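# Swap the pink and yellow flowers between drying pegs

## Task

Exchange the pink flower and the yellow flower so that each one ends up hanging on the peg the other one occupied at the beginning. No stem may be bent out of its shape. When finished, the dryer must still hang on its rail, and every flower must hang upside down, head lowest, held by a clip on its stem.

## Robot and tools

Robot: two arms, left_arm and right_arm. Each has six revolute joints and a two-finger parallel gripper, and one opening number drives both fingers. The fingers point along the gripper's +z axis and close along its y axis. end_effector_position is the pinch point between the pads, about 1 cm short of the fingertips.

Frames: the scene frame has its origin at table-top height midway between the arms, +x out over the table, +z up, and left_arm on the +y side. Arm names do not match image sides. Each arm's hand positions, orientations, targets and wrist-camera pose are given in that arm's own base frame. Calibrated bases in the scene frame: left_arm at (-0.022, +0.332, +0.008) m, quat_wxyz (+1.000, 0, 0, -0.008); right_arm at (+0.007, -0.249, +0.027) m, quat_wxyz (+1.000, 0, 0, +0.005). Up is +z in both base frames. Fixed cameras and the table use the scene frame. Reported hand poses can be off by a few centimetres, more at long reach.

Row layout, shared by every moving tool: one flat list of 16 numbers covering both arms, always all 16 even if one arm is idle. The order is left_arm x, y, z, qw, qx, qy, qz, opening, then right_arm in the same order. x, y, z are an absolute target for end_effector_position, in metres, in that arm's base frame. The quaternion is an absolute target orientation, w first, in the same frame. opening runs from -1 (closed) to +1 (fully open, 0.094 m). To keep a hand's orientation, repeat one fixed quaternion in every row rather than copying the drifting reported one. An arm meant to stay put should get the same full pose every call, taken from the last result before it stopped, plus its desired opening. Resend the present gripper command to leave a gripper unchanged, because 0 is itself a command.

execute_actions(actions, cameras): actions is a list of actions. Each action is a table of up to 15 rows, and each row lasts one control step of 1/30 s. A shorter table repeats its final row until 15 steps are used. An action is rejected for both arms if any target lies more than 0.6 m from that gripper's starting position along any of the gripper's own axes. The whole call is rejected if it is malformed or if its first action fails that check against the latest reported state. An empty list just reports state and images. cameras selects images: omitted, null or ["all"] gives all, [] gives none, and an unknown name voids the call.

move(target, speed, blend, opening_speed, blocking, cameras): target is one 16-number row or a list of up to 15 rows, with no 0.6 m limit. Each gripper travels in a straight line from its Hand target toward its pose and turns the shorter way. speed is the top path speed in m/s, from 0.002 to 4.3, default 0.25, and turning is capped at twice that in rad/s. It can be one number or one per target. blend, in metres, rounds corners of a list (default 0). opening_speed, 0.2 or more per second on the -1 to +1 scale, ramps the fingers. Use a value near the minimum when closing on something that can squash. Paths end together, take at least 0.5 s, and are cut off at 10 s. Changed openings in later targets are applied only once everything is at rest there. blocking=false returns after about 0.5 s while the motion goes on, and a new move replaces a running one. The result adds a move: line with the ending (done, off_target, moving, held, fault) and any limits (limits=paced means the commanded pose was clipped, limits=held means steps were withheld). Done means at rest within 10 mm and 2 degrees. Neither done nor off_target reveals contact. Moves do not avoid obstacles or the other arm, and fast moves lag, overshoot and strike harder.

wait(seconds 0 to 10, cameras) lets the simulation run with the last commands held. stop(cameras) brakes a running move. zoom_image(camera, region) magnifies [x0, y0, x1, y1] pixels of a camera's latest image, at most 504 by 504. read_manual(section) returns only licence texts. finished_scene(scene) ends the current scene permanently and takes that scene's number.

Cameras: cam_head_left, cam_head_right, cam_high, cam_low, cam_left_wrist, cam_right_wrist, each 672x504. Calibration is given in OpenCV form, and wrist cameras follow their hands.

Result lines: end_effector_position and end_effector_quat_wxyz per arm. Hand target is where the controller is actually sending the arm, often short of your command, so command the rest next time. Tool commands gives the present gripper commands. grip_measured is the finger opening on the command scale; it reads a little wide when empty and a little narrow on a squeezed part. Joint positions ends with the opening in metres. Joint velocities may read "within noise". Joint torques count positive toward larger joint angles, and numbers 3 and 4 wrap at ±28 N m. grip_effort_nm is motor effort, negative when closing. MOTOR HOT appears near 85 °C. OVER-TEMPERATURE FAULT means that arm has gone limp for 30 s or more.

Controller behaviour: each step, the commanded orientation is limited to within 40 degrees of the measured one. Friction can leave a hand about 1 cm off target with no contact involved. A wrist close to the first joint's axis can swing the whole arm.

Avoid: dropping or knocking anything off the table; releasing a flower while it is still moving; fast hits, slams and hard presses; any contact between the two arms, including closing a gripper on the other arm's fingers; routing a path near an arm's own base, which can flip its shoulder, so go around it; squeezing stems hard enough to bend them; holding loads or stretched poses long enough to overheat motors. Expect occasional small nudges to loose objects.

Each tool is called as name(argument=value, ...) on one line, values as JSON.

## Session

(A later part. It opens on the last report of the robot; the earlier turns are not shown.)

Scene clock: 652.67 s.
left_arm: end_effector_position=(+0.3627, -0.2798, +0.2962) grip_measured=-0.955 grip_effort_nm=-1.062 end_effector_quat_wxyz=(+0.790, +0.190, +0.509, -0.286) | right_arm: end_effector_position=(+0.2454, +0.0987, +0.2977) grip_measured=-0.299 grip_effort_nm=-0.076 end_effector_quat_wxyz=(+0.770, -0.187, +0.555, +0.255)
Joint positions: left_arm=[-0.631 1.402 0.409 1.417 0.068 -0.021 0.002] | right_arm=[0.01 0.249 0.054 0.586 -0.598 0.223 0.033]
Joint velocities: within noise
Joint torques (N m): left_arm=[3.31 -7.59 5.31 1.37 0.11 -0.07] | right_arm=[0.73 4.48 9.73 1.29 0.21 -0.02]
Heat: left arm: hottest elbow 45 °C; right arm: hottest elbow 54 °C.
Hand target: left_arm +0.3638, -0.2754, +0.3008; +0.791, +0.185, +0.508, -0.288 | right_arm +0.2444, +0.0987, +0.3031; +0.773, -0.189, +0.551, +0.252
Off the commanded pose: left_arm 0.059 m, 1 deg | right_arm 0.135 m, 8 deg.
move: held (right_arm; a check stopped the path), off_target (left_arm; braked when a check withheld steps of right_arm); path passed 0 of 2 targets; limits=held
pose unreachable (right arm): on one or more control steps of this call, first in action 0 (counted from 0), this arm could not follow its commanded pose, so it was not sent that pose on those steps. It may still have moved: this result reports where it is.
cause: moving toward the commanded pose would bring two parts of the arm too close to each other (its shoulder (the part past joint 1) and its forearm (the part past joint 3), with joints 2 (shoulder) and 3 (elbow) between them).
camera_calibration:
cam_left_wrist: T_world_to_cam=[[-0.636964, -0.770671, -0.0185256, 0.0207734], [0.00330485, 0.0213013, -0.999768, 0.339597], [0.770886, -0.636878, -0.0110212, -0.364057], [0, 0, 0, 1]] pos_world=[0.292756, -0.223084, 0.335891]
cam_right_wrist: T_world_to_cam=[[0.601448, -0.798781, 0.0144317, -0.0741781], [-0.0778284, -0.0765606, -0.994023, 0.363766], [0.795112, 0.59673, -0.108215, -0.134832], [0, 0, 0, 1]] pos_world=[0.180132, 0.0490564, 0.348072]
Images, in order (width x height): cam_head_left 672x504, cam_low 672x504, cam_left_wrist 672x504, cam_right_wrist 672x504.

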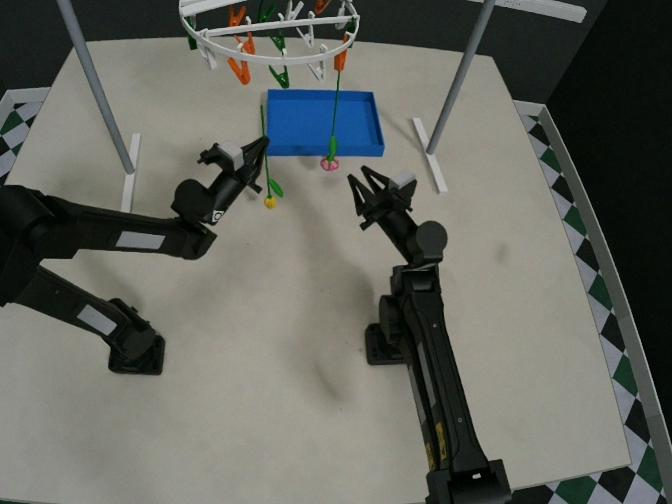

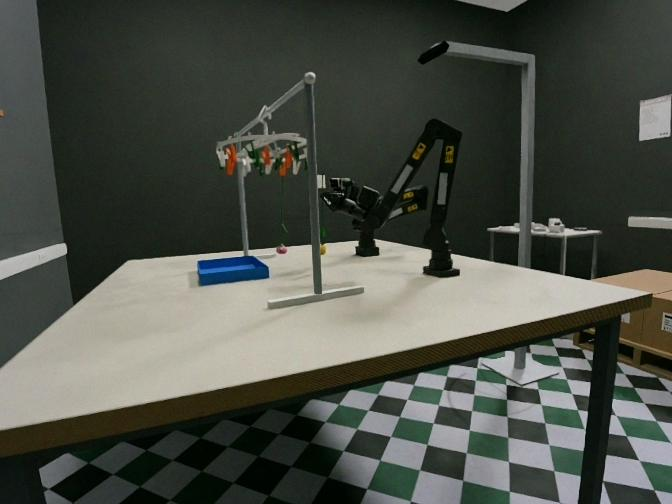

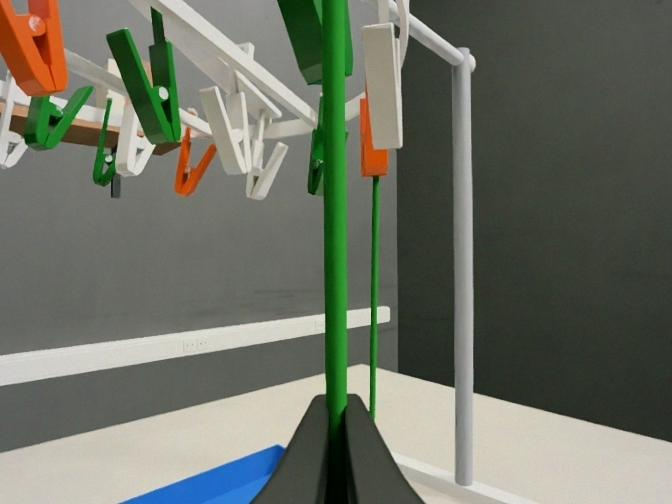

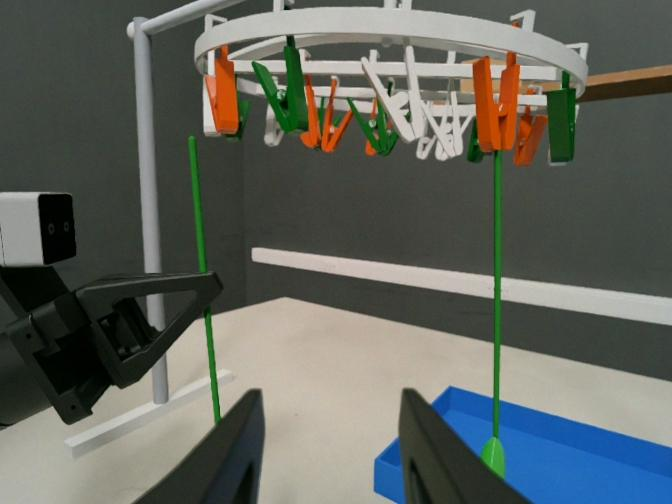

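move(target=[[0.362,-0.265,0.31,0.792,0.1837,0.505,-0.288,-0.98,0.27,0.13,0.30,0.787,-0.1925,0.501,0.3021,-0.3],[0.362,-0.262,0.345,0.792,0.1837,0.505,-0.288,-0.98,0.29,0.225,0.28,0.787,-0.1925,0.501,0.3021,-0.3]], speed=0.1, cameras=["cam_right_wrist","cam_left_wrist","cam_head_left"])

Scene clock: 657.77 s.
left_arm: end_effector_position=(+0.3559, -0.2628, +0.3251) grip_measured=-0.955 grip_effort_nm=-1.062 end_effector_quat_wxyz=(+0.783, +0.192, +0.519, -0.285) | right_arm: end_effector_position=(+0.2842, +0.2171, +0.2654) grip_measured=-0.299 grip_effort_nm=-0.081 end_effector_quat_wxyz=(+0.775, -0.190, +0.520, +0.303)
Joint positions: left_arm=[-0.597 1.222 0.399 1.223 0.098 -0.036 0.002] | right_arm=[0.598 1.219 0.128 1.49 -0.115 0.07 0.033]
Joint velocities: within noise
Joint torques (N m): left_arm=[3.31 -6.18 8.7 1.46 0.11 -0.07] | right_arm=[1.38 -1.73 7.58 2.39 0.11 -0.12]
Heat: left arm: hottest elbow 45 °C; right arm: hottest elbow 53 °C.
Hand target: left_arm +0.3613, -0.2615, +0.3450; +0.793, +0.184, +0.505, -0.288 | right_arm +0.2894, +0.2246, +0.2799; +0.787, -0.193, +0.502, +0.302
Off the commanded pose: left_arm 0.021 m, 2 deg | right_arm 0.018 m, 3 deg.
move: off_target (left_arm, right_arm)
camera_calibration:
cam_left_wrist: T_world_to_cam=[[-0.637314, -0.770456, -0.0151123, 0.0291339], [-0.0179139, 0.0344182, -0.999247, 0.379008], [0.770396, -0.636563, -0.0357371, -0.339283], [0, 0, 0, 1]] pos_world=[0.286739, -0.206574, 0.367038]
cam_right_wrist: T_world_to_cam=[[0.669304, -0.742925, -0.00972732, -0.0274805], [-0.0305597, -0.0144456, -0.999429, 0.318286], [0.74236, 0.669219, -0.032372, -0.26085], [0, 0, 0, 1]] pos_world=[0.221764, 0.158747, 0.309392]
Images, in order (width x height): cam_head_left 672x504, cam_left_wrist 672x504, cam_right_wrist 672x504.

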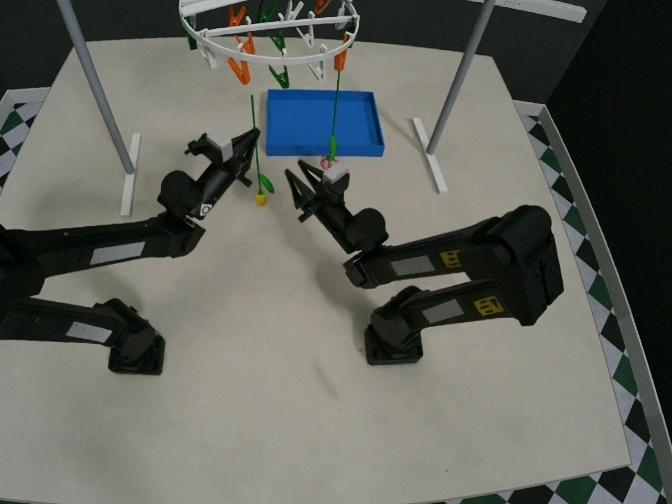

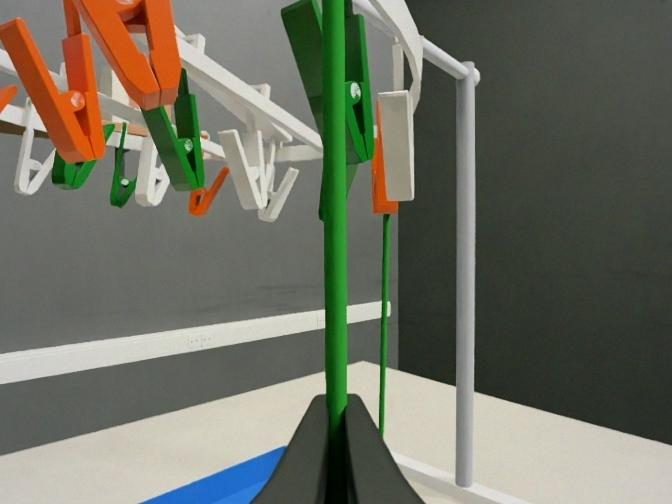

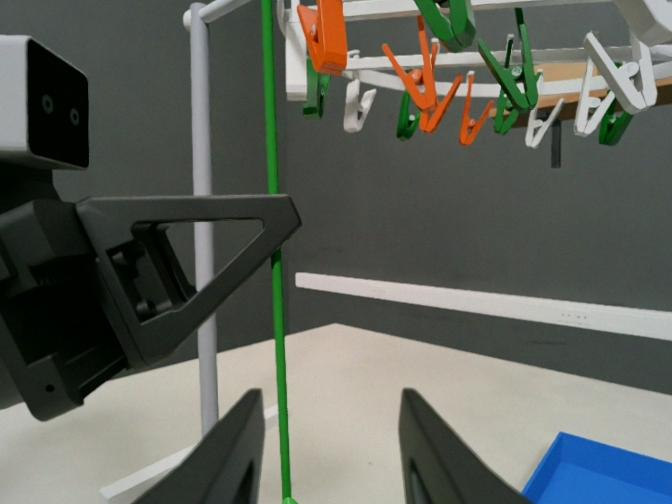

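move(target=[0.362,-0.262,0.345,0.792,0.1837,0.505,-0.288,-0.98,0.284,0.244,0.271,0.787,-0.1925,0.501,0.3021,-0.3], speed=0.06, cameras=["cam_right_wrist"])

Scene clock: 663.13 s.
left_arm: end_effector_position=(+0.3558, -0.2629, +0.3250) grip_measured=-0.955 grip_effort_nm=-1.062 end_effector_quat_wxyz=(+0.783, +0.192, +0.519, -0.285) | right_arm: end_effector_position=(+0.2792, +0.2357, +0.2587) grip_measured=-0.299 grip_effort_nm=-0.085 end_effector_quat_wxyz=(+0.776, -0.191, +0.519, +0.302)
Joint positions: left_arm=[-0.597 1.222 0.399 1.223 0.098 -0.037 0.002] | right_arm=[0.685 1.302 0.14 1.561 -0.036 0.033 0.033]
Joint velocities: within noise
Joint torques (N m): left_arm=[3.31 -6.18 8.72 1.44 0.11 -0.06] | right_arm=[1.32 -2.61 6.86 2.37 0.1 -0.1]
Heat: left arm: hottest elbow 46 °C; right arm: hottest elbow 53 °C.
Hand target: left_arm +0.3613, -0.2617, +0.3449; +0.792, +0.184, +0.505, -0.288 | right_arm +0.2836, +0.2436, +0.2709; +0.787, -0.192, +0.502, +0.302
Off the commanded pose: left_arm 0.021 m, 2 deg | right_arm 0.016 m, 2 deg.
move: off_target (left_arm, right_arm)
camera_calibration:
cam_right_wrist: T_world_to_cam=[[0.669373, -0.742898, -0.00642484, -0.011267], [-0.0259302, -0.0147194, -0.999555, 0.31049], [0.742473, 0.669242, -0.0291163, -0.270676], [0, 0, 0, 1]] pos_world=[0.216562, 0.177348, 0.302398]
Images, in order (width x height): cam_right_wrist 672x504.

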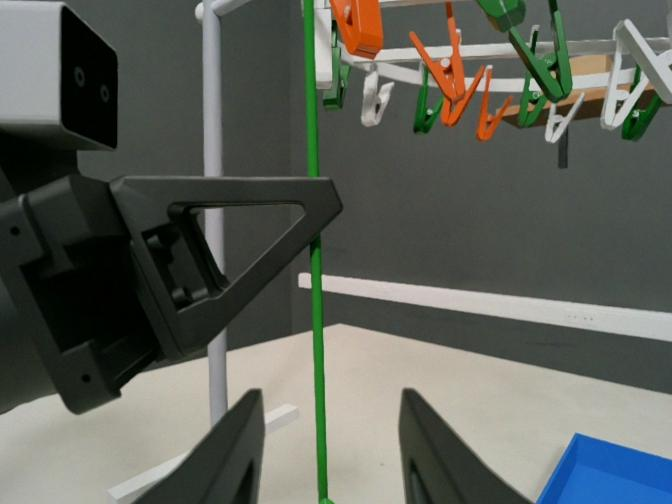

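move(target=[0.362,-0.262,0.345,0.792,0.1837,0.505,-0.288,-0.98,0.311,0.2735,0.271,0.787,-0.1925,0.501,0.3021,-0.3], speed=0.06, cameras=["cam_right_wrist","cam_high"])

Scene clock: 665.93 s.
left_arm: end_effector_position=(+0.3559, -0.2627, +0.3250) grip_measured=-0.955 grip_effort_nm=-1.062 end_effector_quat_wxyz=(+0.783, +0.192, +0.519, -0.285) | right_arm: end_effector_position=(+0.3067, +0.2648, +0.2601) grip_measured=-0.299 grip_effort_nm=-0.081 end_effector_quat_wxyz=(+0.777, -0.191, +0.518, +0.302)
Joint positions: left_arm=[-0.597 1.222 0.399 1.223 0.098 -0.037 0.002] | right_arm=[0.706 1.409 0.244 1.566 -0.017 0.024 0.033]
Joint velocities: within noise
Joint torques (N m): left_arm=[3.37 -6.12 8.7 1.46 0.1 -0.06] | right_arm=[1.32 -4.72 6.79 2.37 0.08 -0.12]
Heat: left arm: hottest elbow 47 °C; right arm: hottest elbow 52 °C.
Hand target: left_arm +0.3614, -0.2616, +0.3449; +0.792, +0.184, +0.505, -0.288 | right_arm +0.3106, +0.2732, +0.2711; +0.787, -0.193, +0.502, +0.302
Off the commanded pose: left_arm 0.021 m, 2 deg | right_arm 0.015 m, 2 deg.
joint sent to its limit (right arm) — joint 4 (wrist pitch), upper limit. The joint targets still meet the commanded pose.
move: off_target (left_arm, right_arm)
camera_calibration:
cam_right_wrist: T_world_to_cam=[[0.669258, -0.743012, -0.00523689, -0.00822377], [-0.0238855, -0.0144691, -0.99961, 0.312294], [0.742646, 0.669122, -0.0274308, -0.310913], [0, 0, 0, 1]] pos_world=[0.243862, 0.206447, 0.303601]
Images, in order (width x height): cam_high 672x504, cam_right_wrist 672x504.

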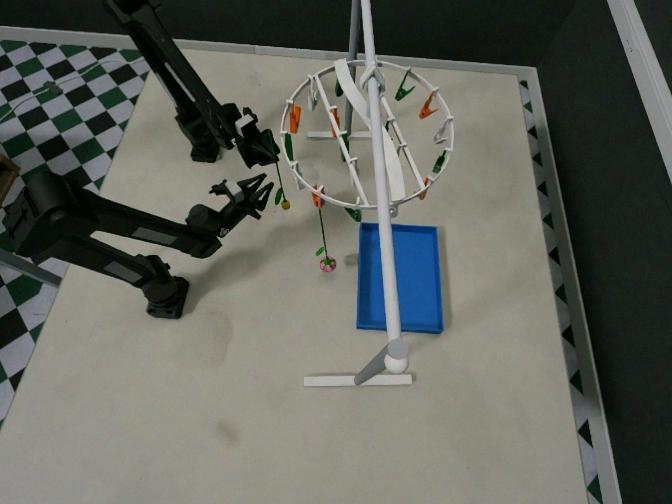

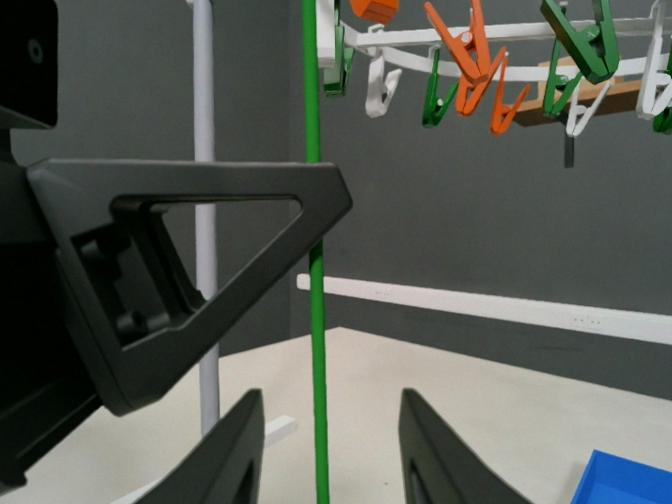

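move(target=[0.362,-0.262,0.345,0.792,0.1837,0.505,-0.288,-0.98,0.3285,0.2945,0.271,0.787,-0.1925,0.501,0.3021,-0.3], speed=0.05, cameras=["cam_right_wrist","cam_head_left"])

Scene clock: 668.87 s.
left_arm: end_effector_position=(+0.3559, -0.2627, +0.3250) grip_measured=-0.955 grip_effort_nm=-1.062 end_effector_quat_wxyz=(+0.783, +0.192, +0.519, -0.285) | right_arm: end_effector_position=(+0.3238, +0.2849, +0.2624) grip_measured=-0.299 grip_effort_nm=-0.081 end_effector_quat_wxyz=(+0.779, -0.190, +0.514, +0.303)
Joint positions: left_arm=[-0.597 1.222 0.399 1.223 0.098 -0.037 0.002] | right_arm=[0.721 1.471 0.315 1.567 -0.004 0.018 0.033]
Joint velocities: within noise
Joint torques (N m): left_arm=[3.25 -6.18 8.73 1.43 0.11 -0.06] | right_arm=[1.32 -6.12 6.84 2.04 0.07 -0.11]
Heat: left arm: hottest elbow 47 °C; right arm: hottest elbow 52 °C.
Hand target: left_arm +0.3614, -0.2616, +0.3449; +0.792, +0.184, +0.505, -0.288 | right_arm +0.3281, +0.2942, +0.2711; +0.787, -0.192, +0.501, +0.302
Off the commanded pose: left_arm 0.021 m, 2 deg | right_arm 0.014 m, 2 deg.
move: off_target (left_arm, right_arm)
camera_calibration:
cam_right_wrist: T_world_to_cam=[[0.669368, -0.742917, -0.00451385, -0.00501799], [-0.0165718, -0.00885645, -0.999823, 0.311377], [0.742746, 0.669324, -0.0182397, -0.339471], [0, 0, 0, 1]] pos_world=[0.26066, 0.226246, 0.305108]
Images, in order (width x height): cam_head_left 672x504, cam_right_wrist 672x504.

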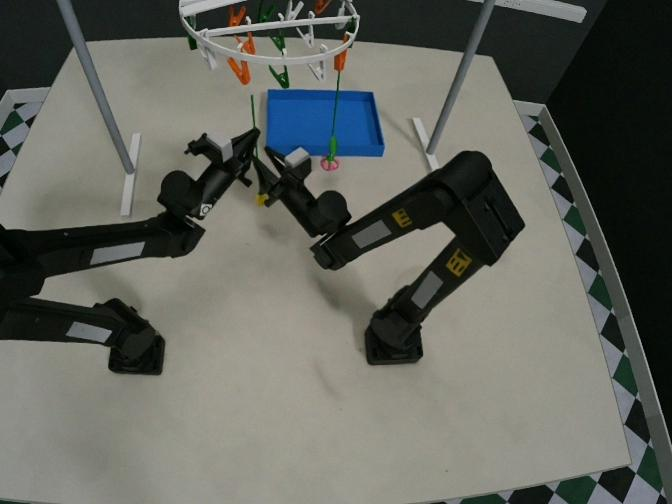

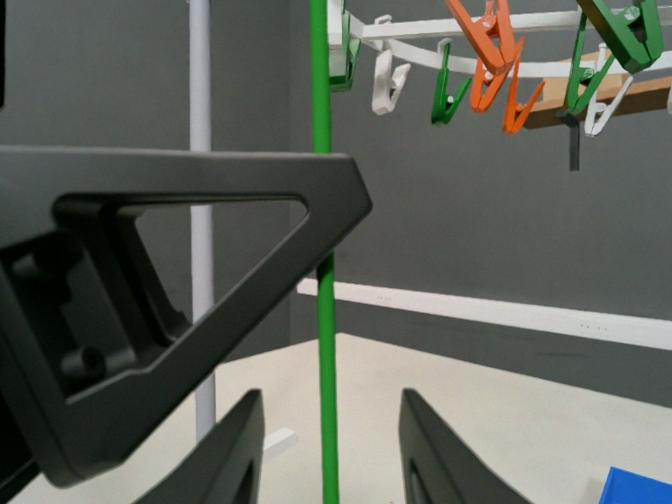

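move(target=[[0.362,-0.262,0.345,0.792,0.1837,0.505,-0.288,-0.98,0.337,0.3025,0.271,0.787,-0.1925,0.501,0.3021,-0.3],[0.362,-0.262,0.345,0.792,0.1837,0.505,-0.288,-0.98,0.337,0.3025,0.271,0.787,-0.1925,0.501,0.3021,-0.98]], speed=0.05, opening_speed=0.4, cameras=["cam_right_wrist","cam_head_left","cam_left_wrist"])

Scene clock: 674.60 s.
left_arm: end_effector_position=(+0.3559, -0.2627, +0.3250) grip_measured=-0.955 grip_effort_nm=-1.067 end_effector_quat_wxyz=(+0.783, +0.192, +0.519, -0.285) | right_arm: end_effector_position=(+0.3315, +0.2927, +0.2637) grip_measured=-0.948 grip_effort_nm=-0.984 end_effector_quat_wxyz=(+0.781, -0.190, +0.512, +0.303)
Joint positions: left_arm=[-0.597 1.222 0.399 1.223 0.098 -0.037 0.002] | right_arm=[0.723 1.496 0.345 1.567 -0.003 0.015 0.002]
Joint velocities: within noise
Joint torques (N m): left_arm=[3.37 -6.12 8.72 1.44 0.1 -0.06] | right_arm=[1.38 -6.65 6.94 1.81 0.08 -0.11]
Heat: left arm: hottest elbow 48 °C; right arm: hottest elbow 51 °C.
Hand target: left_arm +0.3614, -0.2616, +0.3449; +0.792, +0.184, +0.505, -0.288 | right_arm +0.3366, +0.3022, +0.2709; +0.787, -0.193, +0.501, +0.302
Off the commanded pose: left_arm 0.021 m, 2 deg | right_arm 0.013 m, 1 deg.
move: off_target (left_arm, right_arm); target 2's new opening was sent with right_arm's hand 0.014 m and 1 deg from that target
camera_calibration:
cam_left_wrist: T_world_to_cam=[[-0.637425, -0.770367, -0.0149309, 0.0292436], [-0.0183337, 0.0345365, -0.999235, 0.379053], [0.770294, -0.636664, -0.0361381, -0.339285], [0, 0, 0, 1]] pos_world=[0.286939, -0.206573, 0.366939]
cam_right_wrist: T_world_to_cam=[[0.669423, -0.742878, -0.00226565, -0.00502522], [-0.0107789, -0.00666354, -0.99992, 0.310339], [0.742803, 0.669394, -0.0124682, -0.351976], [0, 0, 0, 1]] pos_world=[0.268158, 0.233945, 0.305914]
Images, in order (width x height): cam_head_left 672x504, cam_left_wrist 672x504, cam_right_wrist 672x504.

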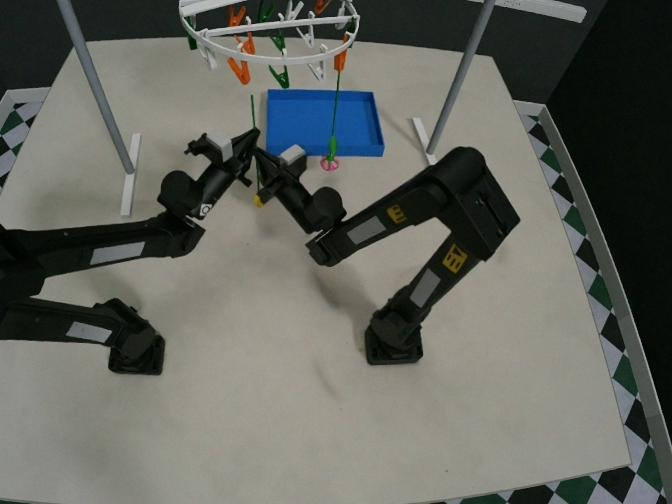

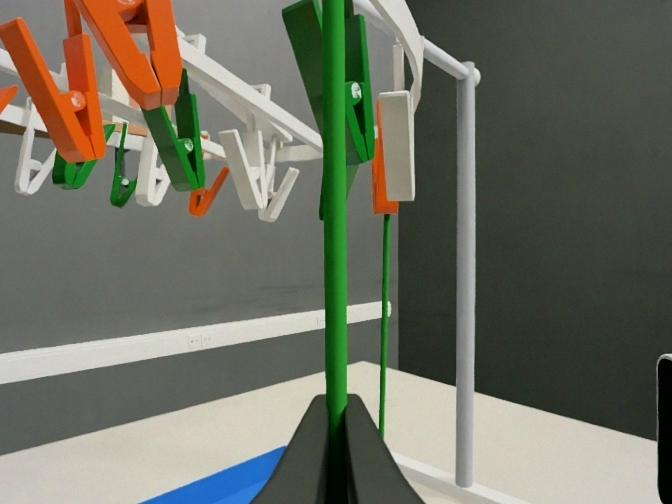

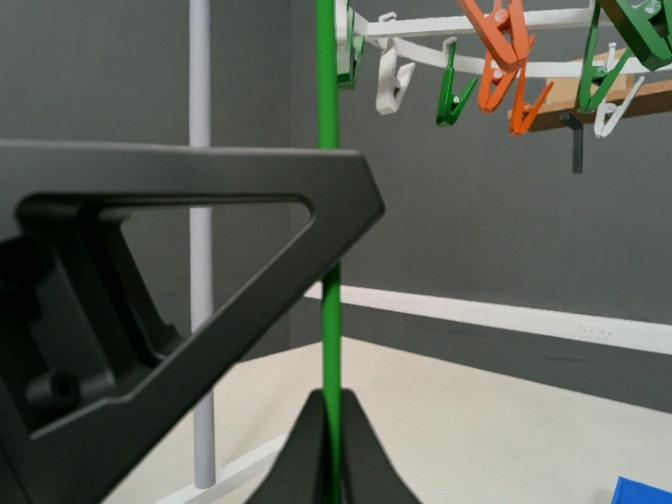

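move(target=[[0.362,-0.262,0.345,0.792,0.1837,0.505,-0.288,-0.5,0.337,0.3025,0.271,0.787,-0.1925,0.501,0.3021,-0.98],[0.30,-0.205,0.35,0.792,0.1837,0.505,-0.288,-0.5,0.337,0.3025,0.271,0.787,-0.1925,0.501,0.3021,-0.98]], speed=0.06, opening_speed=0.4)

Scene clock: 679.73 s.
left_arm: end_effector_position=(+0.2993, -0.2084, +0.3482) grip_measured=-0.502 grip_effort_nm=0.051 end_effector_quat_wxyz=(+0.792, +0.188, +0.504, -0.287) | right_arm: end_effector_position=(+0.3315, +0.2927, +0.2635) grip_measured=-0.951 grip_effort_nm=-1.038 end_effector_quat_wxyz=(+0.781, -0.190, +0.512, +0.303)
Joint positions: left_arm=[-0.535 0.873 0.259 1.054 0.154 -0.063 0.023] | right_arm=[0.723 1.496 0.345 1.567 -0.003 0.015 0.002]
Joint velocities: within noise
Joint torques (N m): left_arm=[3.31 -2.55 7.53 1.31 0.1 -0.06] | right_arm=[1.26 -6.59 6.94 1.81 0.08 -0.1]
Heat: left arm: hottest elbow 48 °C; right arm: hottest elbow 50 °C.
Hand target: left_arm +0.3000, -0.2050, +0.3500; +0.793, +0.184, +0.505, -0.288 | right_arm +0.3366, +0.3022, +0.2710; +0.787, -0.193, +0.501, +0.302
Off the commanded pose: left_arm 0.004 m, 1 deg | right_arm 0.013 m, 1 deg.
move: off_target (right_arm)
camera_calibration:
cam_left_wrist: T_world_to_cam=[[-0.636639, -0.770941, -0.0184655, 0.0361842], [0.0118181, 0.0141885, -0.999829, 0.386248], [0.771071, -0.636749, 0.000078096, -0.273115], [0, 0, 0, 1]] pos_world=[0.229063, -0.15149, 0.386871]
cam_right_wrist: T_world_to_cam=[[0.669472, -0.742834, -0.00224429, -0.00505522], [-0.0110623, -0.00694883, -0.999915, 0.31038], [0.742755, 0.669439, -0.0128695, -0.351852], [0, 0, 0, 1]] pos_world=[0.268158, 0.233945, 0.305814]

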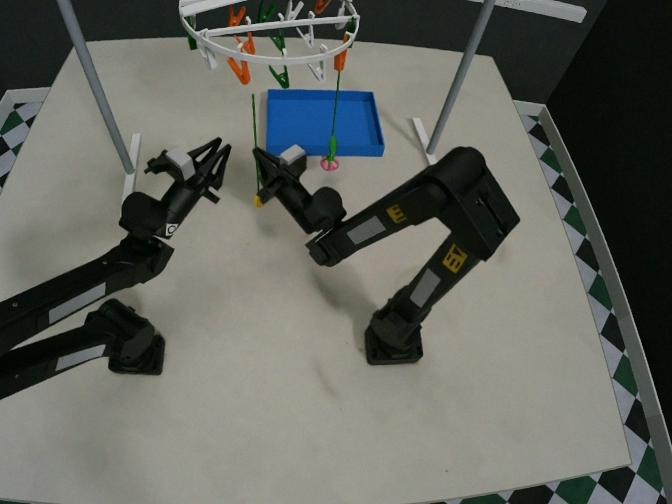

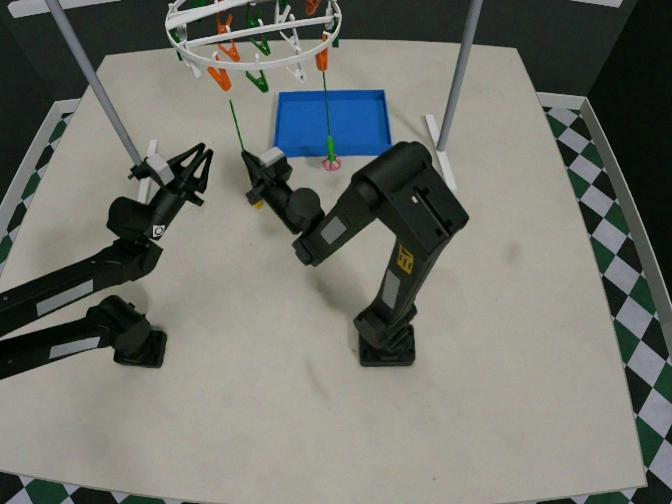

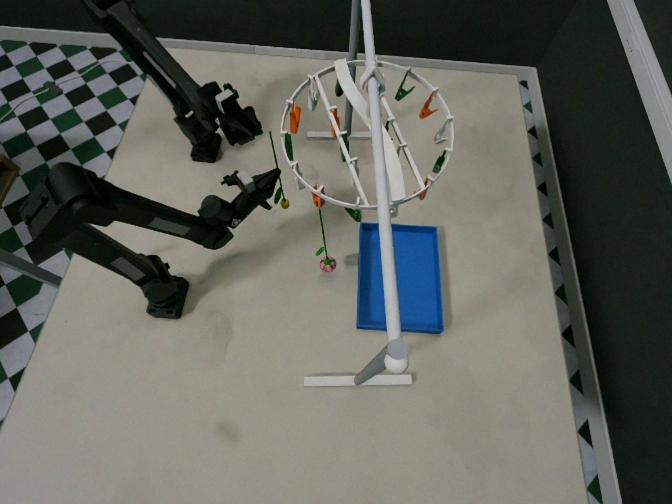

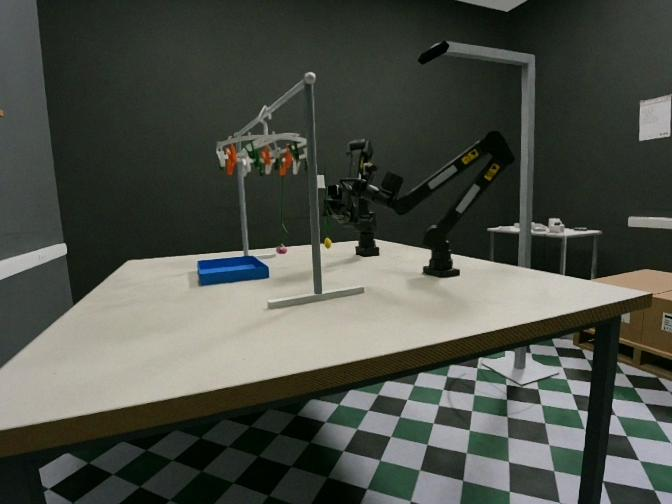

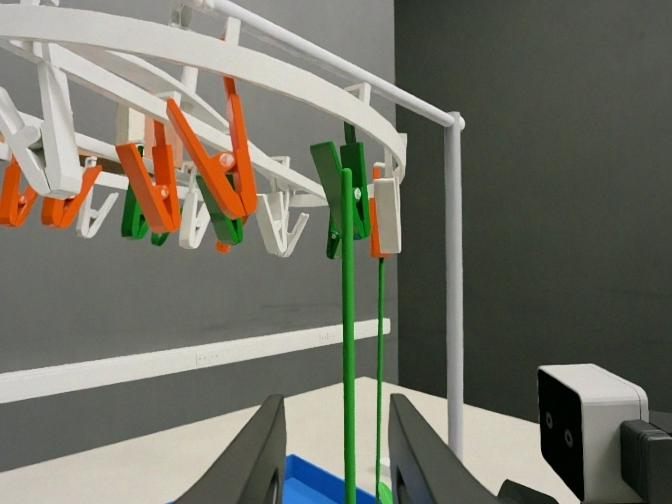

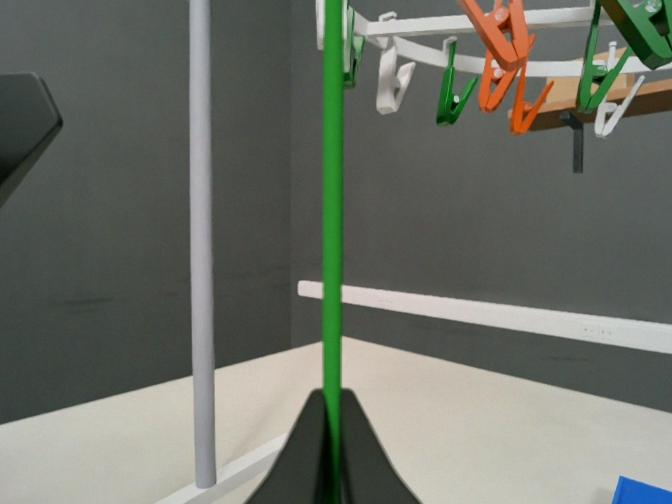

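move(target=[[0.30,-0.205,0.35,0.792,0.1837,0.505,-0.288,-0.5,0.337,0.3025,0.21,0.787,-0.1925,0.501,0.3021,-0.98],[0.345,-0.17,0.45,0.695,0.1289,0.695,-0.1289,0.07,0.33,0.285,0.20,0.787,-0.1925,0.501,0.3021,-0.98]], speed=0.1)

Scene clock: 688.50 s.
left_arm: end_effector_position=(+0.3414, -0.1701, +0.4166) grip_measured=+0.067 grip_effort_nm=0.051 end_effector_quat_wxyz=(+0.680, +0.132, +0.709, -0.129) | right_arm: end_effector_position=(+0.3305, +0.2909, +0.1988) grip_measured=-0.951 grip_effort_nm=-1.033 end_effector_quat_wxyz=(+0.736, -0.219, +0.571, +0.289)
Joint positions: left_arm=[-0.533 0.628 0.678 -0.091 -0.161 -0.01 0.05] | right_arm=[0.712 1.61 0.298 1.567 -0.026 0.015 0.002]
Joint velocities: within noise
Joint torques (N m): left_arm=[2.84 -0.38 13.49 1.74 -0.06 0.17] | right_arm=[-0.21 -8.76 2.67 2.5 -0.07 -0.03]
Heat: left arm: hottest elbow 49 °C; right arm: hottest elbow 48 °C.
Hand target: left_arm +0.3432, -0.1692, +0.4493; +0.696, +0.129, +0.695, -0.129 | right_arm +0.3301, +0.2852, +0.2008; +0.741, -0.217, +0.568, +0.284
Off the commanded pose: left_arm 0.034 m, 2 deg | right_arm 0.006 m, 10 deg.
joint sent to its limit (right arm) — joint 4 (wrist pitch), upper limit. The joint targets are off in orientation, not in position.
move: off_target (left_arm, right_arm); target 2's new opening was sent with left_arm's hand 0.034 m and 2 deg from that target
camera_calibration:
cam_left_wrist: T_world_to_cam=[[-0.359289, -0.933166, -0.0106537, -0.0316934], [-0.424054, 0.173418, -0.888878, 0.583212], [0.831318, -0.314846, -0.458019, -0.0560988], [0, 0, 0, 1]] pos_world=[0.282562, -0.148377, 0.492373]
cam_right_wrist: T_world_to_cam=[[0.677823, -0.735222, 0.00193032, -0.0116316], [-0.125954, -0.118707, -0.984908, 0.313154], [0.724356, 0.667351, -0.173066, -0.312231], [0, 0, 0, 1]] pos_world=[0.273494, 0.236989, 0.254413]

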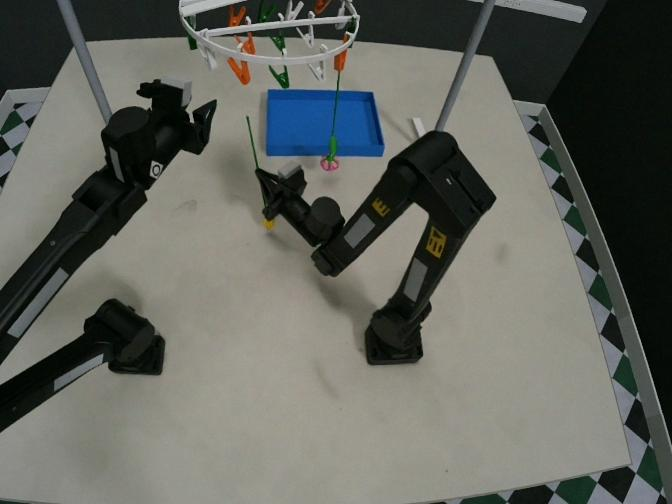

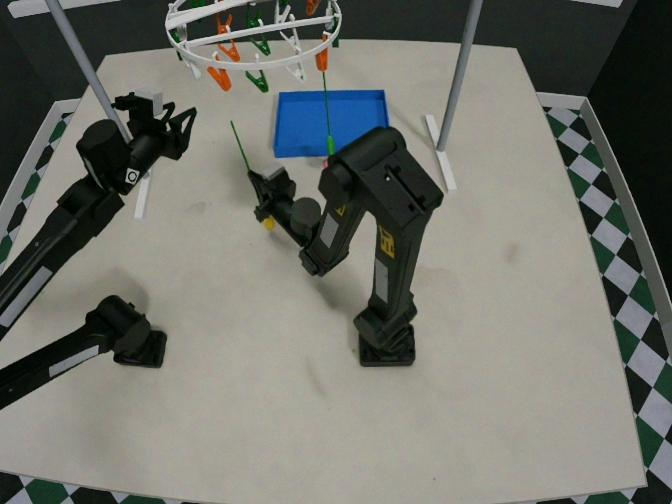

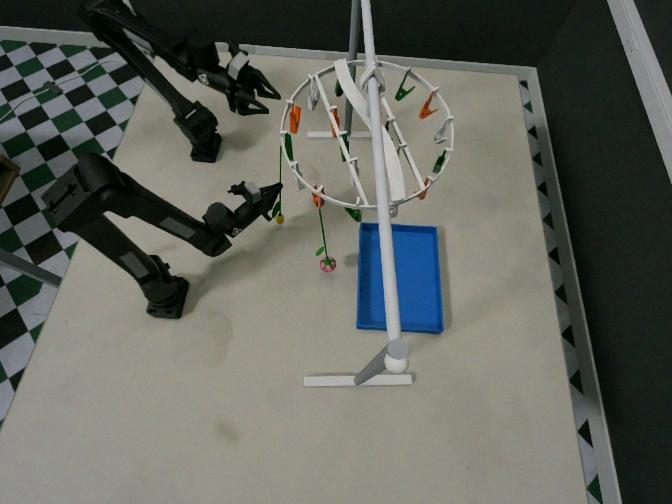

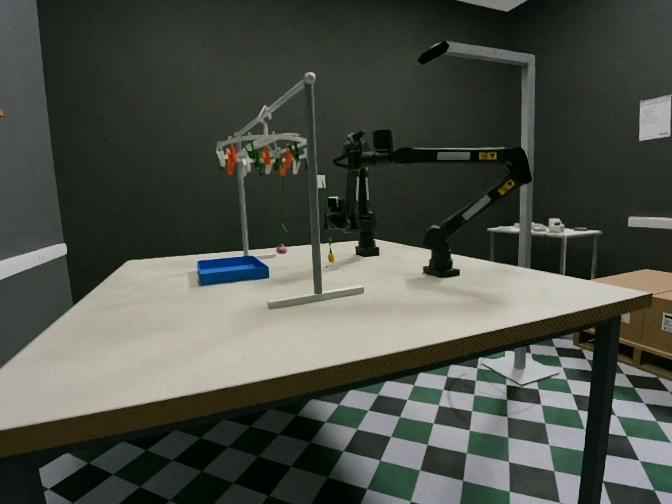

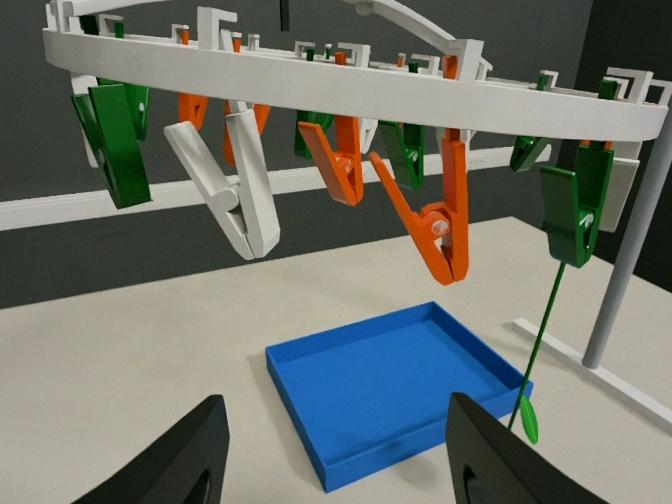

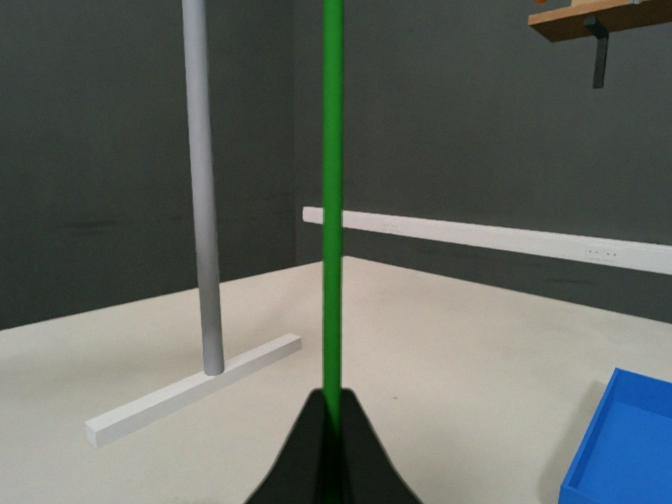

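move(target=[0.365,-0.215,0.45,0.695,0.1289,0.695,-0.1289,0.07,0.33,0.285,0.20,0.787,-0.1925,0.501,0.3021,-0.98], speed=0.08, cameras=["cam_left_wrist"])

Scene clock: 698.57 s.
left_arm: end_effector_position=(+0.3610, -0.2077, +0.4086) grip_measured=+0.068 grip_effort_nm=0.051 end_effector_quat_wxyz=(+0.671, +0.134, +0.720, -0.118) | right_arm: end_effector_position=(+0.3305, +0.2909, +0.1988) grip_measured=-0.951 grip_effort_nm=-1.033 end_effector_quat_wxyz=(+0.736, -0.219, +0.571, +0.289)
Joint positions: left_arm=[-0.632 0.757 0.722 -0.039 -0.273 -0.01 0.05] | right_arm=[0.712 1.61 0.298 1.567 -0.026 0.015 0.002]
Joint velocities: within noise
Joint torques (N m): left_arm=[1.85 -1.67 13.5 3.03 -0.06 0.16] | right_arm=[-0.09 -8.53 2.66 2.52 -0.07 -0.03]
Heat: left arm: hottest elbow 51 °C; right arm: hottest elbow 46 °C.
Hand target: left_arm +0.3625, -0.2132, +0.4489; +0.695, +0.129, +0.695, -0.129 | right_arm +0.3301, +0.2852, +0.2008; +0.741, -0.217, +0.568, +0.284
Off the commanded pose: left_arm 0.042 m, 4 deg | right_arm 0.006 m, 10 deg.
joint sent to its limit (right arm) — joint 4 (wrist pitch), upper limit. The joint targets are off in orientation, not in position.
move: off_target (left_arm, right_arm)
camera_calibration:
cam_left_wrist: T_world_to_cam=[[-0.347747, -0.93728, -0.0240422, -0.0593573], [-0.447026, 0.188286, -0.87448, 0.59656], [0.82416, -0.293351, -0.484465, -0.0700469], [0, 0, 0, 1]] pos_world=[0.303767, -0.188507, 0.486318]
Images, in order (width x height): cam_left_wrist 672x504.

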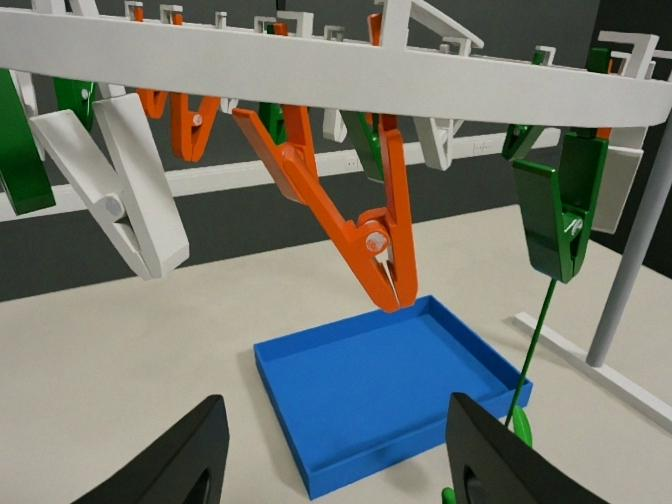

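move(target=[[0.370,-0.235,0.463,0.695,0.1289,0.695,-0.1289,0.3,0.33,0.285,0.20,0.787,-0.1925,0.501,0.3021,-0.98],[0.403,-0.247,0.466,0.695,0.1289,0.695,-0.1289,0.3,0.33,0.285,0.20,0.787,-0.1925,0.501,0.3021,-0.98]], speed=0.06, cameras=["cam_left_wrist","cam_head_left"])

Scene clock: 707.97 s.
left_arm: end_effector_position=(+0.3936, -0.2455, +0.4264) grip_measured=+0.298 grip_effort_nm=0.046 end_effector_quat_wxyz=(+0.671, +0.140, +0.718, -0.123) | right_arm: end_effector_position=(+0.3305, +0.2909, +0.1988) grip_measured=-0.951 grip_effort_nm=-1.038 end_effector_quat_wxyz=(+0.736, -0.219, +0.571, +0.289)
Joint positions: left_arm=[-0.662 0.907 0.836 -0.001 -0.289 -0.009 0.061] | right_arm=[0.712 1.61 0.298 1.567 -0.026 0.015 0.002]
Joint velocities: within noise
Joint torques (N m): left_arm=[3.25 -3.25 13.53 2.86 0.12 0.16] | right_arm=[-0.26 -8.59 2.63 2.48 -0.08 -0.04]
Heat: left arm: hottest elbow 54 °C; right arm: hottest elbow 45 °C.
Hand target: left_arm +0.4003, -0.2455, +0.4649; +0.695, +0.129, +0.695, -0.129 | right_arm +0.3301, +0.2852, +0.2008; +0.741, -0.217, +0.568, +0.284
Off the commanded pose: left_arm 0.041 m, 4 deg | right_arm 0.006 m, 10 deg.
joint sent to its limit (right arm) — joint 4 (wrist pitch), upper limit. The joint targets are off in orientation, not in position.
move: off_target (left_arm, right_arm)
camera_calibration:
cam_left_wrist: T_world_to_cam=[[-0.360938, -0.932251, -0.0251471, -0.0761219], [-0.441572, 0.194589, -0.87587, 0.633765], [0.821424, -0.305031, -0.481891, -0.102244], [0, 0, 0, 1]] pos_world=[0.336364, -0.225476, 0.503911]
Images, in order (width x height): cam_head_left 672x504, cam_left_wrist 672x504.

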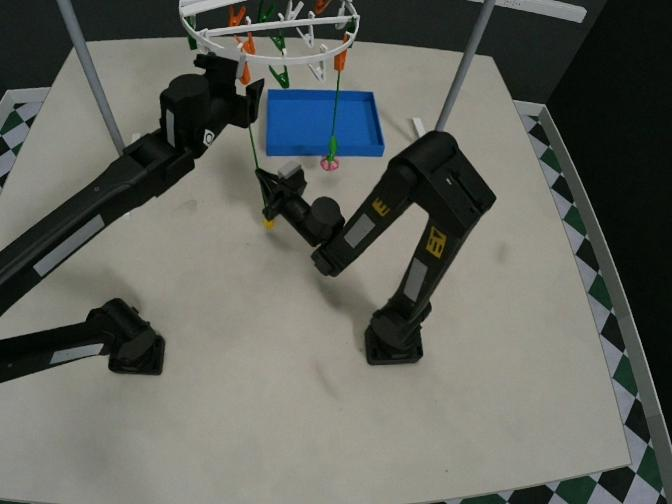

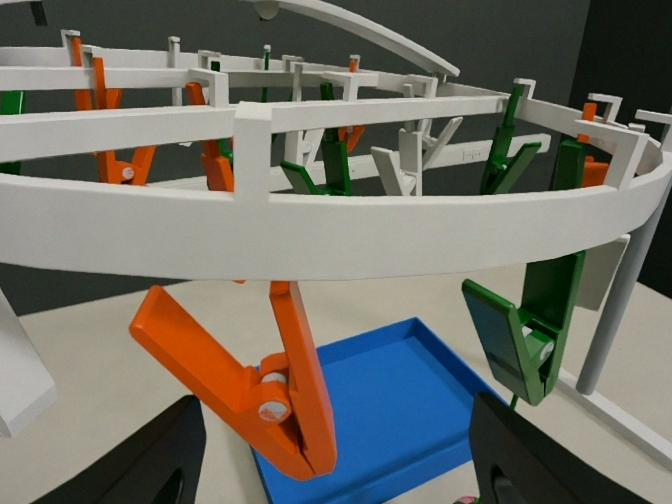

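move(target=[0.408,-0.219,0.459,0.695,0.1289,0.695,-0.1289,0.3,0.33,0.285,0.20,0.787,-0.1925,0.501,0.3021,-0.98], speed=0.06, cameras=["cam_left_wrist"])

Scene clock: 716.27 s.
left_arm: end_effector_position=(+0.4075, -0.2237, +0.4292) grip_measured=+0.298 grip_effort_nm=0.046 end_effector_quat_wxyz=(+0.673, +0.136, +0.716, -0.126) | right_arm: end_effector_position=(+0.3305, +0.2909, +0.1988) grip_measured=-0.951 grip_effort_nm=-1.033 end_effector_quat_wxyz=(+0.736, -0.219, +0.571, +0.289)
Joint positions: left_arm=[-0.575 0.902 0.837 0.002 -0.202 -0.009 0.061] | right_arm=[0.712 1.61 0.298 1.567 -0.026 0.015 0.002]
Joint velocities: within noise
Joint torques (N m): left_arm=[3.25 -5.07 11.29 2.99 0.13 0.16] | right_arm=[-0.26 -8.76 2.69 2.48 -0.07 -0.03]
Heat: left arm: hottest elbow 58 °C; right arm: hottest elbow 43 °C.
Hand target: left_arm +0.4069, -0.2185, +0.4586; +0.695, +0.129, +0.695, -0.129 | right_arm +0.3301, +0.2852, +0.2008; +0.741, -0.217, +0.568, +0.284
Off the commanded pose: left_arm 0.030 m, 4 deg | right_arm 0.006 m, 10 deg.
joint sent to its limit (right arm) — joint 4 (wrist pitch), upper limit. The joint targets are off in orientation, not in position.
move: off_target (left_arm, right_arm)
camera_calibration:
cam_left_wrist: T_world_to_cam=[[-0.360366, -0.932639, -0.0179114, -0.0542133], [-0.438833, 0.186444, -0.879013, 0.636488], [0.823142, -0.308907, -0.47646, -0.109566], [0, 0, 0, 1]] pos_world=[0.349963, -0.203076, 0.506306]
Images, in order (width x height): cam_left_wrist 672x504.

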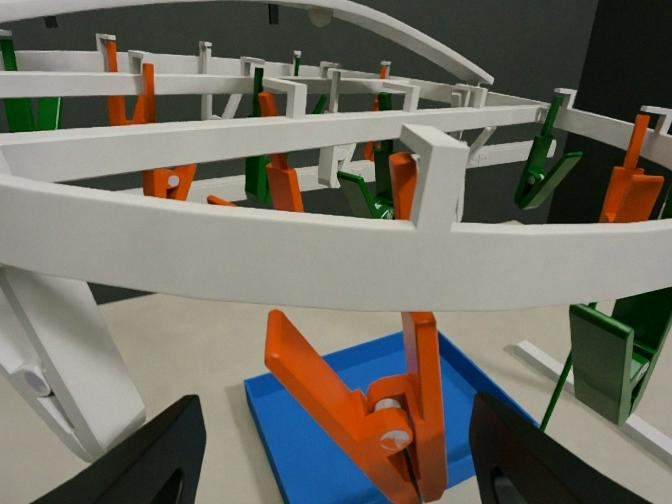

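move(target=[0.416,-0.237,0.456,0.695,0.1289,0.695,-0.1289,0.3,0.33,0.285,0.20,0.787,-0.1925,0.501,0.3021,-0.98], speed=0.06, cameras=["cam_left_wrist","cam_high","cam_low"])

Scene clock: 722.10 s.
left_arm: end_effector_position=(+0.4121, -0.2291, +0.4262) grip_measured=+0.298 grip_effort_nm=0.051 end_effector_quat_wxyz=(+0.677, +0.131, +0.714, -0.121) | right_arm: end_effector_position=(+0.3305, +0.2909, +0.1988) grip_measured=-0.951 grip_effort_nm=-1.038 end_effector_quat_wxyz=(+0.736, -0.219, +0.571, +0.289)
Joint positions: left_arm=[-0.59 0.926 0.837 0.032 -0.231 -0.009 0.061] | right_arm=[0.712 1.61 0.298 1.567 -0.026 0.015 0.002]
Joint velocities: within noise
Joint torques (N m): left_arm=[1.79 -3.49 12.52 3 -0.06 0.15] | right_arm=[-0.21 -8.76 2.63 2.5 -0.07 -0.03]
Heat: left arm: hottest elbow 60 °C; right arm: hottest elbow 43 °C.
Hand target: left_arm +0.4145, -0.2360, +0.4554; +0.695, +0.129, +0.695, -0.129 | right_arm +0.3301, +0.2852, +0.2008; +0.741, -0.217, +0.568, +0.284
Off the commanded pose: left_arm 0.031 m, 3 deg | right_arm 0.006 m, 10 deg.
joint sent to its limit (right arm) — joint 4 (wrist pitch), upper limit. The joint targets are off in orientation, not in position.
move: off_target (left_arm, right_arm)
camera_calibration:
cam_left_wrist: T_world_to_cam=[[-0.347069, -0.937665, -0.018109, -0.0641492], [-0.435482, 0.178231, -0.882377, 0.635112], [0.830601, -0.298359, -0.470195, -0.119853], [0, 0, 0, 1]] pos_world=[0.353865, -0.209106, 0.502892]
Images, in order (width x height): cam_high 672x504, cam_low 672x504, cam_left_wrist 672x504.

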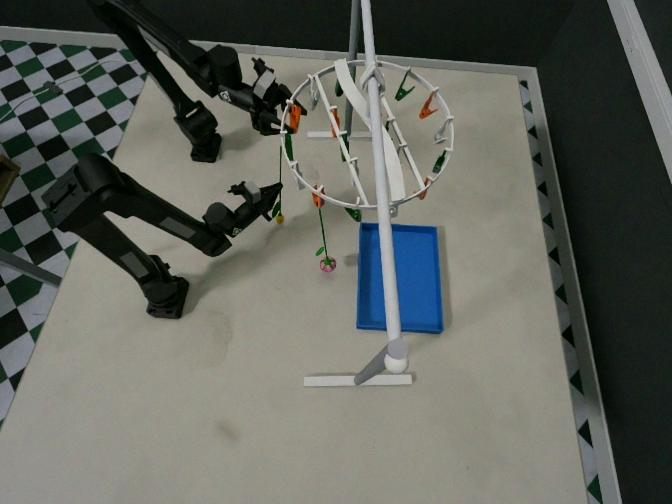

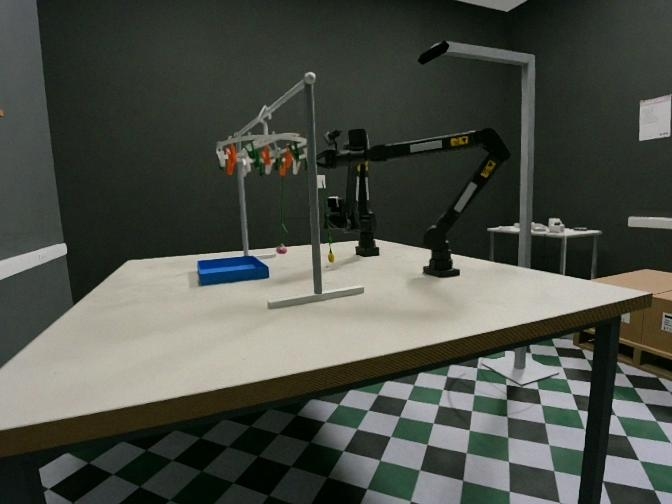

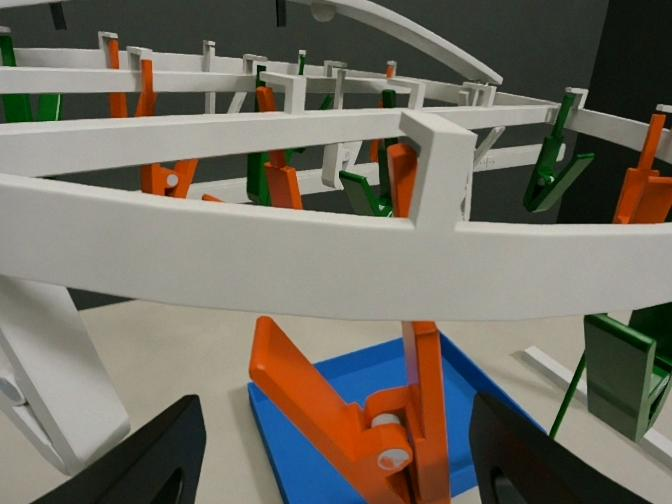

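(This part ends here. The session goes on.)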